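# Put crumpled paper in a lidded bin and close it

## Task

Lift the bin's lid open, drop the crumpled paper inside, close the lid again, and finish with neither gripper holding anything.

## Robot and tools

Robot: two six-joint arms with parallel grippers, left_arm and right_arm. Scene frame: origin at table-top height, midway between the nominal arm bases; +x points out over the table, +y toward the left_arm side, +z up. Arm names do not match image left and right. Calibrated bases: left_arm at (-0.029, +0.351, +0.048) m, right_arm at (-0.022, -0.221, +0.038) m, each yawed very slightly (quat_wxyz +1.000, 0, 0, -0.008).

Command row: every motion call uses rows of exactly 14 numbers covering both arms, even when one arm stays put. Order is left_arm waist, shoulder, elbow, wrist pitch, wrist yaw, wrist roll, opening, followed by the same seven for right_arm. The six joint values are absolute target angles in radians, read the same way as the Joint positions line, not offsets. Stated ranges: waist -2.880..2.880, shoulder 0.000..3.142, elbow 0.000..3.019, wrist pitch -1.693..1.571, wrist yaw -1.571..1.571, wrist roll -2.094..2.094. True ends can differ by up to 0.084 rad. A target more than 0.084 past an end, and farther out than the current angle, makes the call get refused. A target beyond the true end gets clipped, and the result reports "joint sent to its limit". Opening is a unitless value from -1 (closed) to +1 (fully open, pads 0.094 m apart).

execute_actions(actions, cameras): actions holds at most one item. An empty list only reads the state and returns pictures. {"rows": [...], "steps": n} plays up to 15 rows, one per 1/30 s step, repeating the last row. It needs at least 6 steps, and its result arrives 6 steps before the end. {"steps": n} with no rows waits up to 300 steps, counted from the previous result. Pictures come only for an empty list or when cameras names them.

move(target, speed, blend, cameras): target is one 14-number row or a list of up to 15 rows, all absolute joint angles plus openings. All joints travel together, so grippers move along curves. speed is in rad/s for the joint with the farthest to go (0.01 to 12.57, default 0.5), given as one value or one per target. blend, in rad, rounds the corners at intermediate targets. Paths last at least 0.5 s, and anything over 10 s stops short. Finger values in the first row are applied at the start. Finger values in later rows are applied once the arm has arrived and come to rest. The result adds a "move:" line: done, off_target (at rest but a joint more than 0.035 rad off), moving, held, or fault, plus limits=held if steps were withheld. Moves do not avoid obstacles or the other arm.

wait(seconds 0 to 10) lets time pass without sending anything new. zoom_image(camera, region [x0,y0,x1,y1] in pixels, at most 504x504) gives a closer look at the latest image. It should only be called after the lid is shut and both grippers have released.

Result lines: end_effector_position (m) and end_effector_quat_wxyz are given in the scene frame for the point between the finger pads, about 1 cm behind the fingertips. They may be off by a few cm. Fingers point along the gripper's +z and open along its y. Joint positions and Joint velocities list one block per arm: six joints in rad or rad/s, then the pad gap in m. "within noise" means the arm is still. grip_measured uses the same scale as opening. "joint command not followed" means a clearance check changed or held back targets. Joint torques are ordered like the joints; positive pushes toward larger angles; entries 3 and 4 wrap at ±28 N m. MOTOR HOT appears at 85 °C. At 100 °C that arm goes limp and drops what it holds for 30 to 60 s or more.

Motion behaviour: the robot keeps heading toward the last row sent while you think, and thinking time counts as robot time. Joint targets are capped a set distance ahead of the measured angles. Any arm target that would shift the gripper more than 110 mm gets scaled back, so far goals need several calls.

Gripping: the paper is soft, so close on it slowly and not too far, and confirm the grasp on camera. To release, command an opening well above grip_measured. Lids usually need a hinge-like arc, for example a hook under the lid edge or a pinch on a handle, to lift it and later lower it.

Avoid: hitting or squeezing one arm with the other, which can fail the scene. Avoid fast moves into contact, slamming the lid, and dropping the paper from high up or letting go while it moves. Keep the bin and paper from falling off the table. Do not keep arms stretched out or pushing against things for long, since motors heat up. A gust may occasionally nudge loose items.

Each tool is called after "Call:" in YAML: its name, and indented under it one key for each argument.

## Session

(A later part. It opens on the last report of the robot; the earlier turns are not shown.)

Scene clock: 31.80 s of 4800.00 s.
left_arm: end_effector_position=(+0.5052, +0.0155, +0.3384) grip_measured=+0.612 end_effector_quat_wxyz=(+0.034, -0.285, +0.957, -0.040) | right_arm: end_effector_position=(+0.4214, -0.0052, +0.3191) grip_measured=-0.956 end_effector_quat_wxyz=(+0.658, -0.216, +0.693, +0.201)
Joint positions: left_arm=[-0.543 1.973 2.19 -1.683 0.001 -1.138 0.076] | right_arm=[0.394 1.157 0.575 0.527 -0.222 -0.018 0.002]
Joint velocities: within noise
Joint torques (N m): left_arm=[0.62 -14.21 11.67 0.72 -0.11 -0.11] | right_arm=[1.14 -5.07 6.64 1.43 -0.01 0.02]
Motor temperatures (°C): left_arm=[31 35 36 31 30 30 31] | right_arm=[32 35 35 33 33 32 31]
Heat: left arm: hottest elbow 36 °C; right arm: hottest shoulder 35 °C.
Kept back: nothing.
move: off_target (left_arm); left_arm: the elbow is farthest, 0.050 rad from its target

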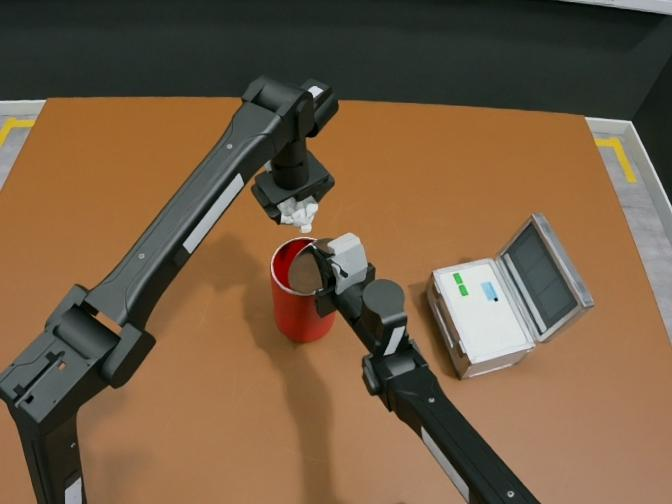

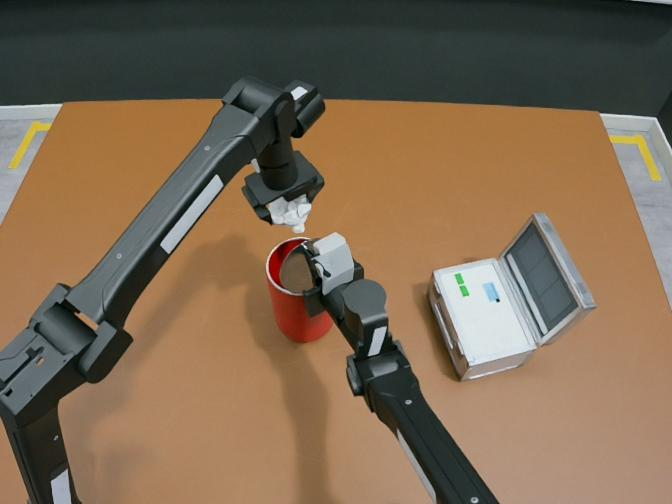

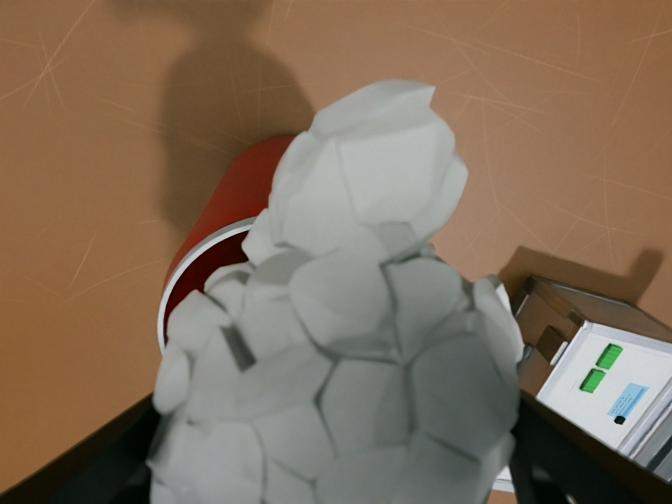

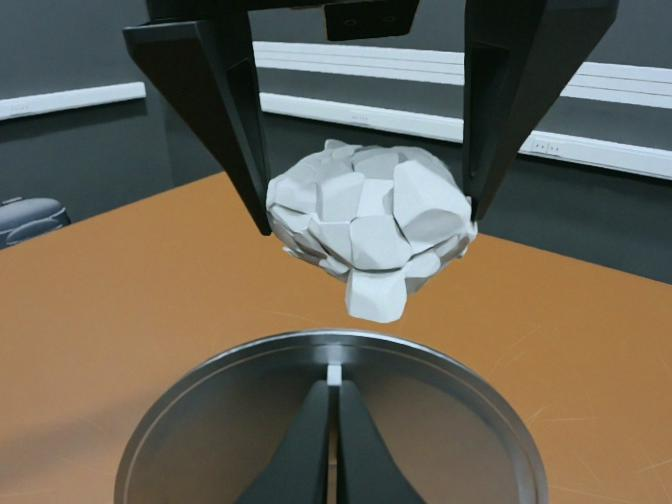

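Call:
move:
  target: [-0.588,1.888,2.085,-1.69,0,-1.198,0.2,0.394,1.157,0.575,0.527,-0.222,-0.018,-1]
  speed: 0.2

Call:
zoom_image:
  camera: "cam_head_left"
  region: [200, 100, 400, 350]

Scene clock: 34.17 s of 4800.00 s.
left_arm: end_effector_position=(+0.4728, +0.0123, +0.3294) grip_measured=+0.612 end_effector_quat_wxyz=(+0.017, -0.292, +0.956, -0.022) | right_arm: end_effector_position=(+0.4214, -0.0052, +0.3191) grip_measured=-0.956 end_effector_quat_wxyz=(+0.658, -0.216, +0.693, +0.201)
Joint positions: left_arm=[-0.576 1.921 2.089 -1.683 0.001 -1.186 0.076] | right_arm=[0.394 1.157 0.575 0.527 -0.222 -0.018 0.002]
Joint velocities: within noise
Joint torques (N m): left_arm=[-0.03 -16.79 7.5 0.65 -0.11 -0.12] | right_arm=[1.14 -4.95 6.65 1.47 -0.01 0.02]
Motor temperatures (°C): left_arm=[31 35 37 31 30 30 31] | right_arm=[32 34 35 33 33 32 31]
Heat: left arm: hottest elbow 37 °C; right arm: hottest elbow 35 °C.
Kept back: nothing.
move: done

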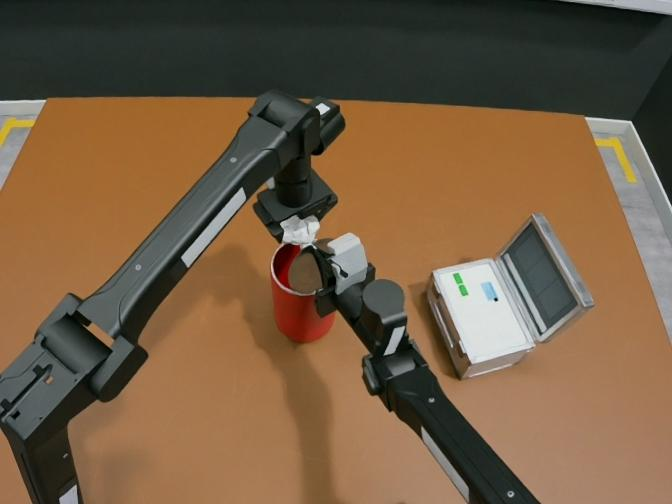

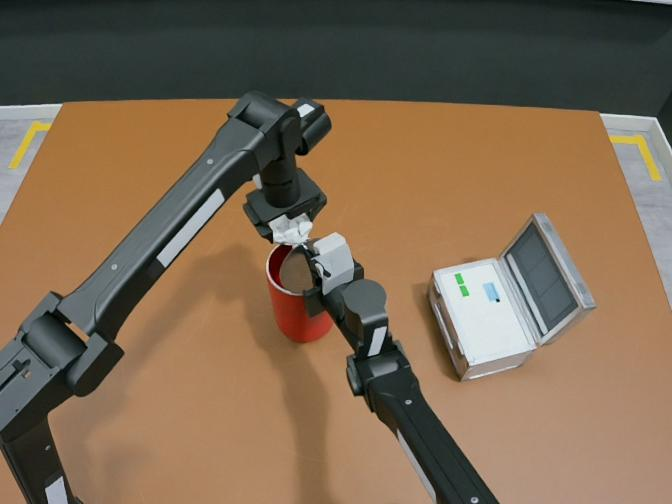

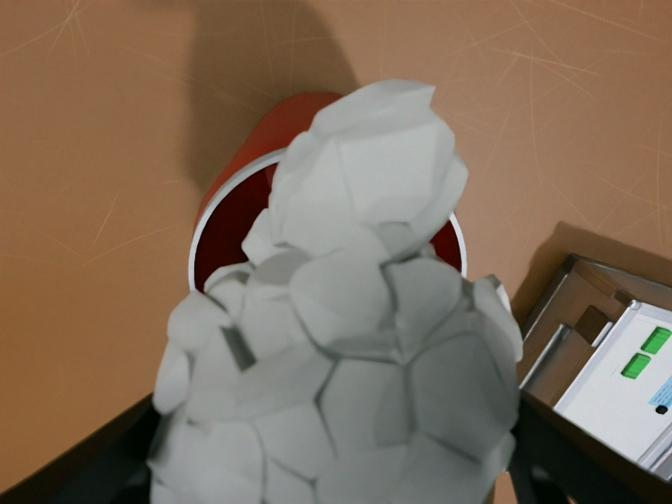

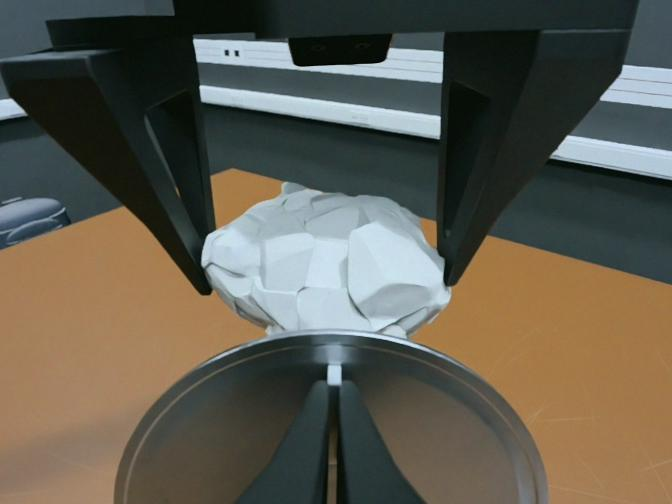

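Scaled by 2.016 from the camera's 672x504 image, which has a finer 960x720 frame.

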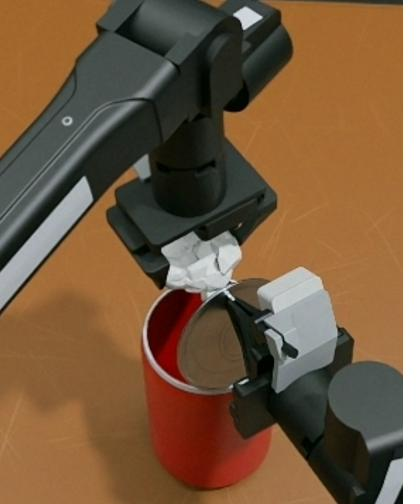

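Call:
move:
  target:
    - [-0.588,1.87,1.87,-1.495,0,-1.198,0.2,0.394,1.157,0.575,0.527,-0.222,-0.018,-1]
    - [-0.588,1.87,1.87,-1.495,0,-1.198,0.85,0.394,1.157,0.575,0.527,-0.222,-0.018,-1]
  speed: 0.2

Scene clock: 36.77 s of 4800.00 s.
left_arm: end_effector_position=(+0.4680, +0.0158, +0.2603) grip_measured=+0.847 end_effector_quat_wxyz=(+0.013, -0.293, +0.956, -0.016) | right_arm: end_effector_position=(+0.4214, -0.0052, +0.3191) grip_measured=-0.956 end_effector_quat_wxyz=(+0.658, -0.216, +0.693, +0.201)
Joint positions: left_arm=[-0.576 1.899 1.874 -1.505 0 -1.187 0.087] | right_arm=[0.394 1.157 0.575 0.527 -0.222 -0.018 0.002]
Joint velocities: within noise
Joint torques (N m): left_arm=[-0.21 -16.32 7.56 1.18 -0.05 -0.13] | right_arm=[1.14 -5.01 6.63 1.47 -0.02 0.02]
Motor temperatures (°C): left_arm=[31 35 37 31 30 30 31] | right_arm=[32 34 35 33 33 32 31]
Heat: left arm: hottest elbow 37 °C; right arm: hottest elbow 35 °C.
Kept back: nothing.
move: done

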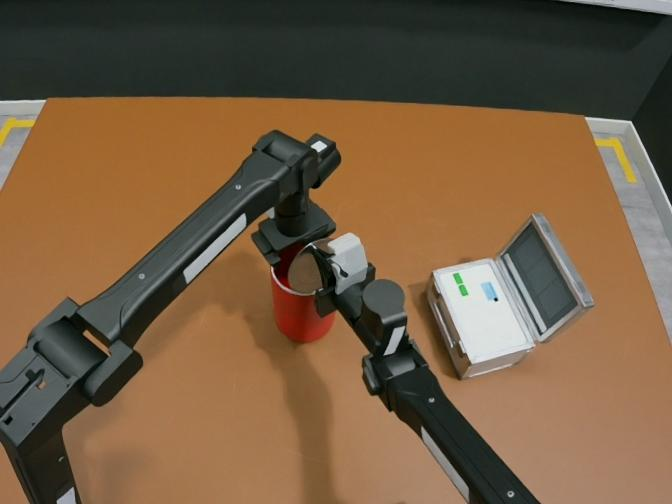

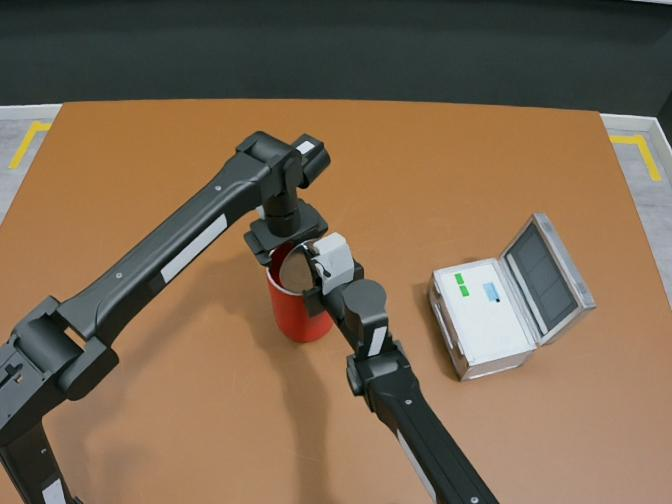

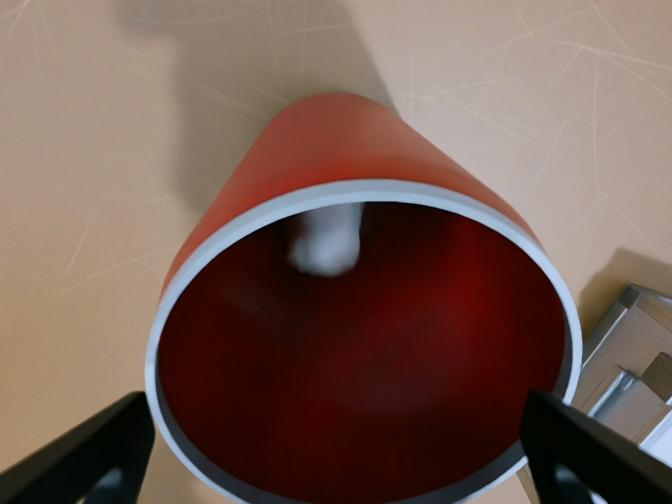

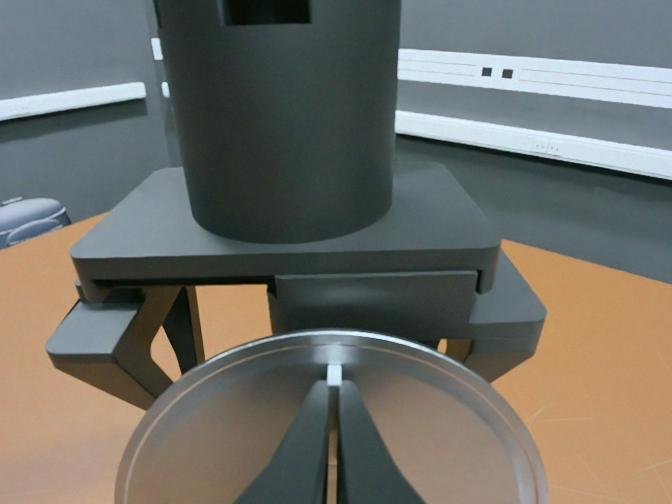

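Call:
move:
  target:
    - [-0.588,1.92,2.16,-1.69,0,-1.187,0.85,0.394,1.157,0.575,0.527,-0.222,-0.018,-1]
    - [-0.15,1.92,2.16,-1.69,0,-1.187,0.85,0.394,1.157,0.575,0.527,-0.222,-0.018,-1]
    - [0.1,1.4,1.4,-1.3,0,0,0.85,0.394,1.157,0.575,0.527,-0.222,-0.018,-1]
  speed: [0.3,0.6,0.8]
  blend: [0.03,0.1,0]

Call:
move:
  target:
    - [0.1,1.4,1.4,-1.3,0,0,0.85,0.413,1.169,0.785,0.1,-0.193,-0.068,-1]
    - [0.1,1.4,1.4,-1.3,0,0,0.85,0.439,1.295,1.063,-0.387,-0.141,-0.108,-1]
    - [0.1,1.4,1.4,-1.3,0,0,0.85,0.466,1.492,1.36,-0.824,-0.08,-0.131,-1]
  speed: 0.25
  blend: [0.04,0.04,0]

Scene clock: 41.30 s of 4800.00 s.
left_arm: end_effector_position=(+0.4427, +0.3844, +0.3173) grip_measured=+0.848 end_effector_quat_wxyz=(+0.119, -0.041, +0.992, +0.004) | right_arm: end_effector_position=(+0.4214, -0.0052, +0.3191) grip_measured=-0.956 end_effector_quat_wxyz=(+0.658, -0.216, +0.693, +0.201)
Joint positions: left_arm=[0.087 1.423 1.404 -1.313 0 -0.012 0.087] | right_arm=[0.394 1.157 0.575 0.527 -0.222 -0.018 0.002]
Joint velocities: within noise
Joint torques (N m): left_arm=[1.85 -10.11 7.9 1.65 0.03 0.07] | right_arm=[1.2 -5.07 6.65 1.48 -0.02 0.02]
Motor temperatures (°C): left_arm=[31 35 37 31 30 30 31] | right_arm=[32 34 35 33 33 32 31]
Heat: left arm: hottest elbow 37 °C; right arm: hottest elbow 35 °C.
Kept back: nothing.
move: done

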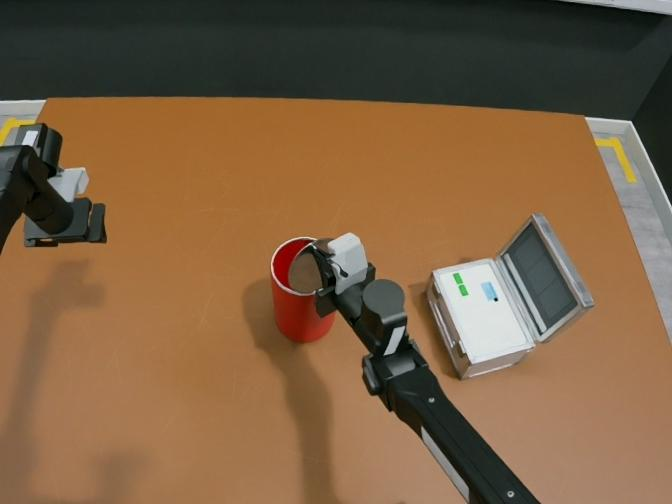

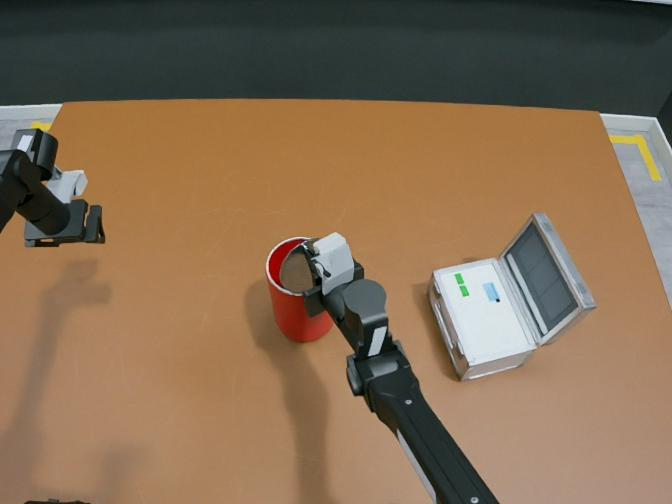

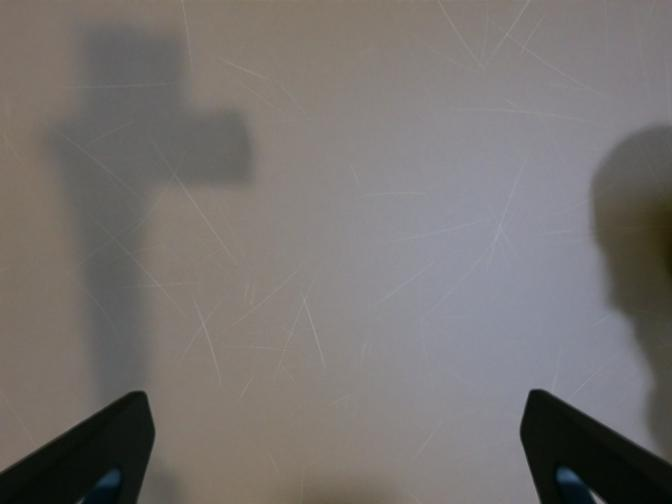

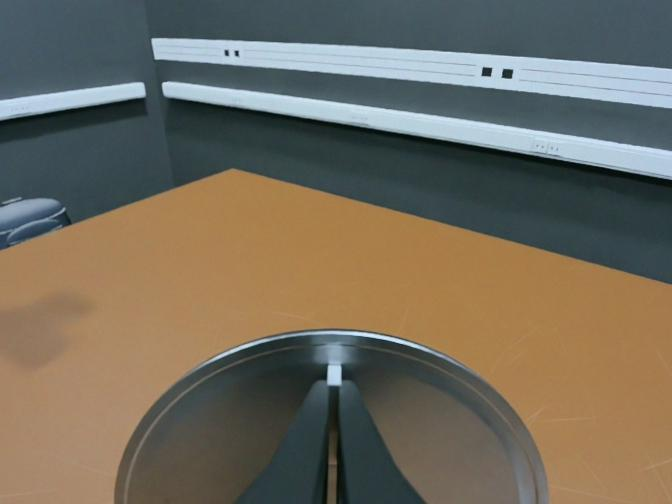

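Scene clock: 47.27 s of 4800.00 s.
left_arm: end_effector_position=(+0.4426, +0.3844, +0.3171) grip_measured=+0.848 end_effector_quat_wxyz=(+0.119, -0.041, +0.992, +0.004) | right_arm: end_effector_position=(+0.4825, +0.0330, +0.2727) grip_measured=-0.956 end_effector_quat_wxyz=(+0.271, -0.278, +0.918, +0.084)
Joint positions: left_arm=[0.087 1.423 1.404 -1.313 0 -0.011 0.087] | right_arm=[0.458 1.487 1.298 -0.812 -0.083 -0.122 0.002]
Joint velocities: within noise
Joint torques (N m): left_arm=[1.96 -10.23 7.87 1.62 0.03 0.09] | right_arm=[1.73 -10.11 11.69 0.5 0.07 -0.05]
Motor temperatures (°C): left_arm=[31 36 37 31 30 30 30] | right_arm=[32 34 36 33 33 32 31]
Heat: left arm: hottest elbow 37 °C; right arm: hottest elbow 36 °C.
Kept back: nothing.
move: off_target (right_arm); right_arm: the elbow is farthest, 0.062 rad from its target

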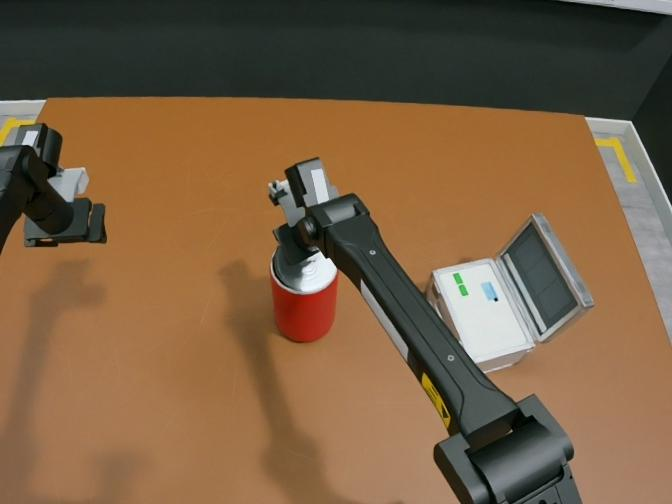

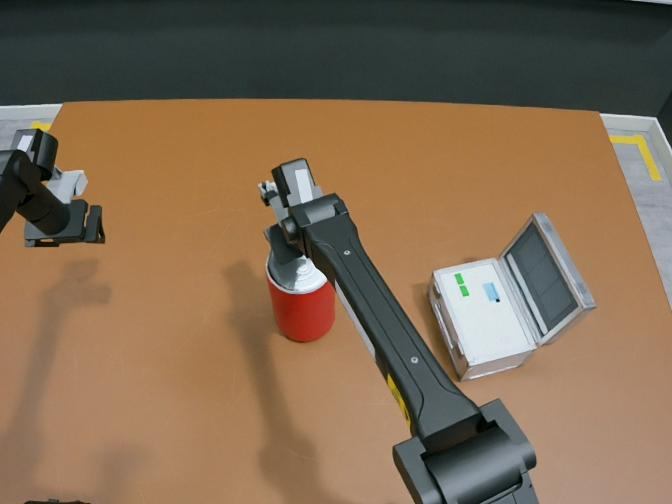

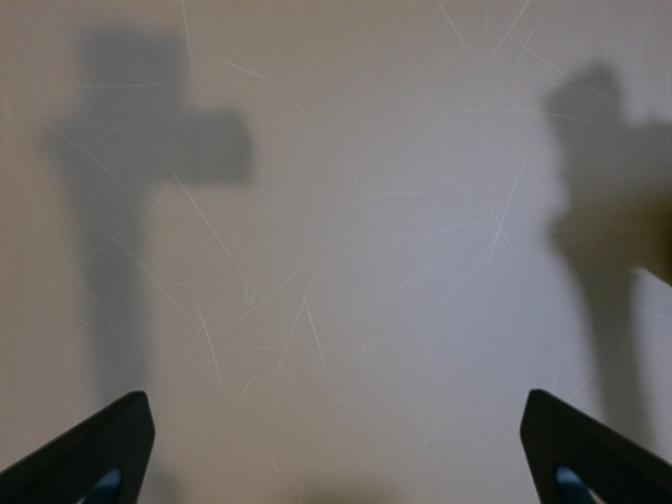

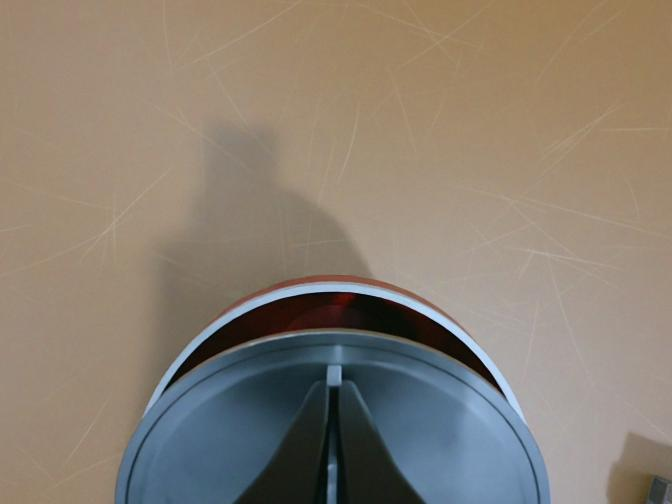

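Call:
move:
  target:
    - [0.1,1.4,1.4,-1.3,0,0,0.85,0.482,1.6,1.5,-1.0,-0.04,-0.125,-1]
    - [0.1,1.4,1.4,-1.3,0,0,0.85,0.494,1.705,1.63,-1.18,0,-0.122,-1]
    - [0.1,1.4,1.4,-1.3,0,0,0.85,0.492,1.715,1.55,-1.16,0,-0.122,-1]
  speed: [0.2,0.2,0.08]

Scene clock: 52.67 s of 4800.00 s.
left_arm: end_effector_position=(+0.4426, +0.3844, +0.3171) grip_measured=+0.848 end_effector_quat_wxyz=(+0.119, -0.041, +0.992, +0.004) | right_arm: end_effector_position=(+0.4915, +0.0398, +0.2429) grip_measured=-0.956 end_effector_quat_wxyz=(+0.123, -0.290, +0.949, +0.024)
Joint positions: left_arm=[0.087 1.423 1.404 -1.313 0 -0.011 0.087] | right_arm=[0.486 1.698 1.555 -1.176 -0.005 -0.122 0.002]
Joint velocities: within noise
Joint torques (N m): left_arm=[1.73 -10.11 7.88 1.65 0.02 0.08] | right_arm=[1.73 -11.81 6.58 1.05 0.14 0.03]
Motor temperatures (°C): left_arm=[31 36 37 31 30 30 30] | right_arm=[32 34 37 33 33 32 31]
Heat: left arm: hottest elbow 37 °C; right arm: hottest elbow 37 °C.
Kept back: nothing.
move: done

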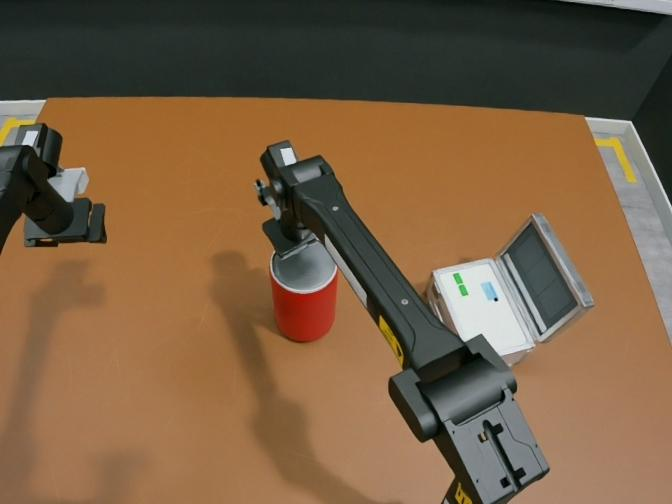

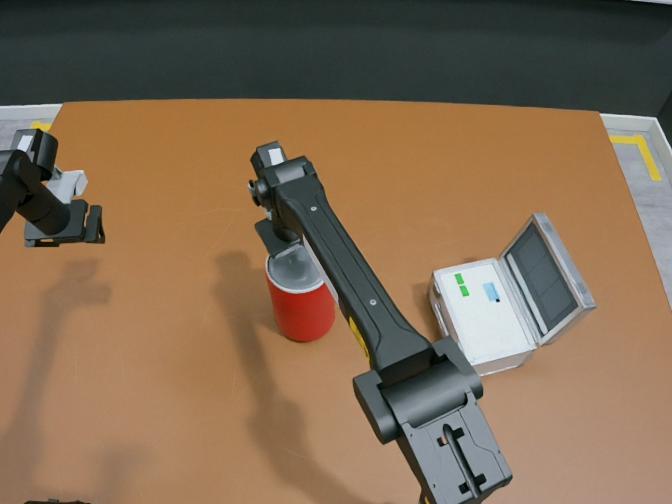

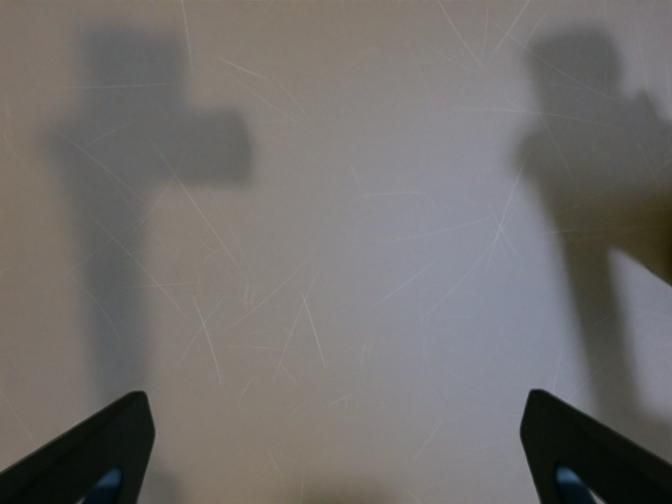

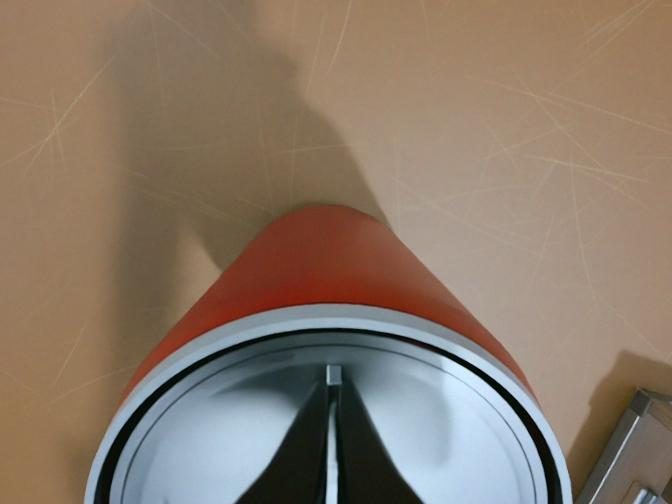

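Closed; press slightly, release, retreat.

Call:
move:
  target:
    - [0.1,1.4,1.4,-1.3,0,0,0.85,0.488,1.73,1.54,-1.165,0,-0.122,-1]
    - [0.1,1.4,1.4,-1.3,0,0,0.85,0.488,1.71,1.56,-1.175,0,-0.122,-0.4]
    - [0.1,1.4,1.4,-1.3,0,0,0.85,0.488,1.61,1.7,-1.1,0,-0.122,-0.4]
  speed: [0.08,0.08,0.15]

Call:
zoom_image:
  camera: "cam_right_wrist"
  region: [100, 100, 600, 504]

Scene clock: 55.63 s of 4800.00 s.
left_arm: end_effector_position=(+0.4426, +0.3844, +0.3171) grip_measured=+0.848 end_effector_quat_wxyz=(+0.119, -0.041, +0.992, +0.004) | right_arm: end_effector_position=(+0.5168, +0.0515, +0.3305) grip_measured=-0.402 end_effector_quat_wxyz=(+0.231, -0.283, +0.930, +0.041)
Joint positions: left_arm=[0.087 1.423 1.404 -1.313 0 -0.011 0.087] | right_arm=[0.486 1.625 1.642 -1.114 0 -0.122 0.028]
Joint velocities: within noise
Joint torques (N m): left_arm=[1.79 -10.23 7.86 1.59 0.02 0.08] | right_arm=[1.44 -13.22 11.25 1.33 -0.01 0.03]
Motor temperatures (°C): left_arm=[31 36 37 31 30 30 30] | right_arm=[32 35 37 33 33 32 31]
Heat: left arm: hottest elbow 37 °C; right arm: hottest elbow 37 °C.
Kept back: nothing.
move: off_target (right_arm); right_arm: the elbow is farthest, 0.058 rad from its target

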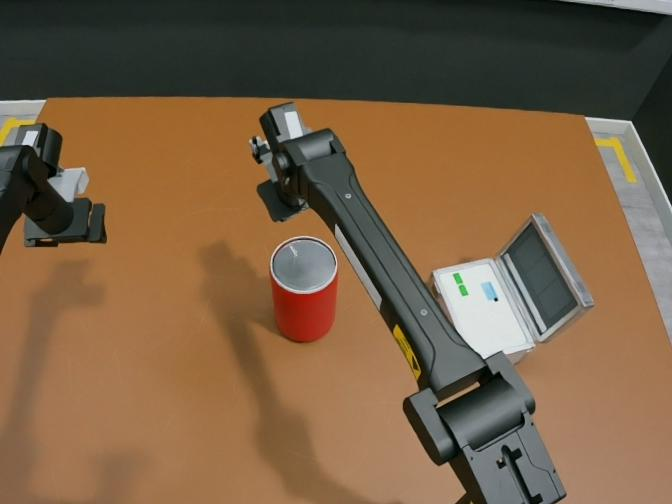

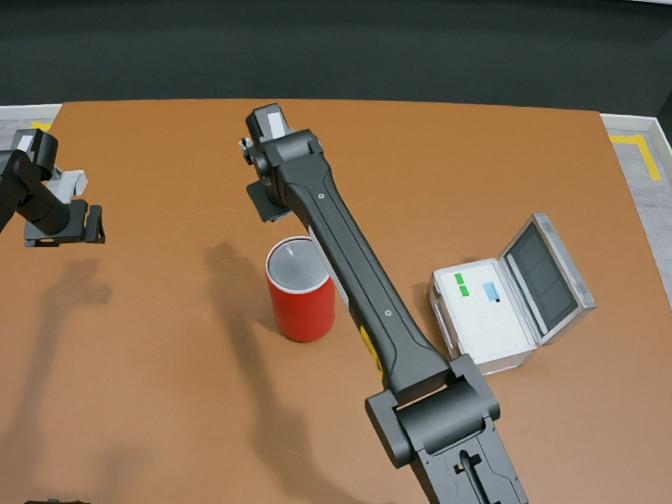

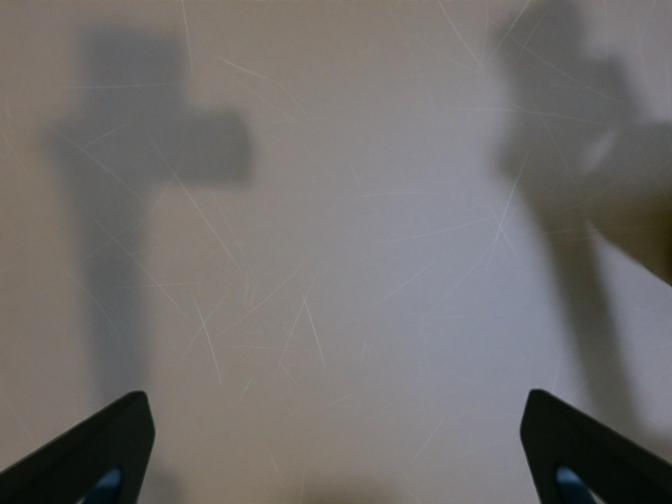

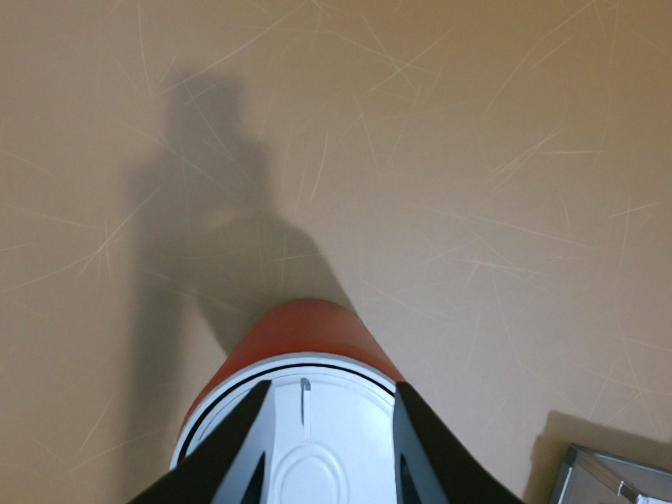

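Scaled by 1.008 from the camera's 672x504 image, which has a finer 960x720 frame.

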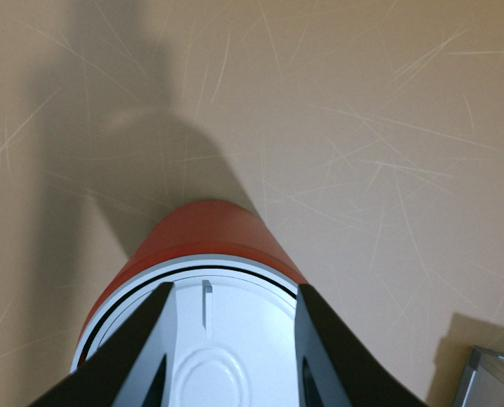

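Call:
finished_scene:
  scene: 2

The scene is finished: the task was done.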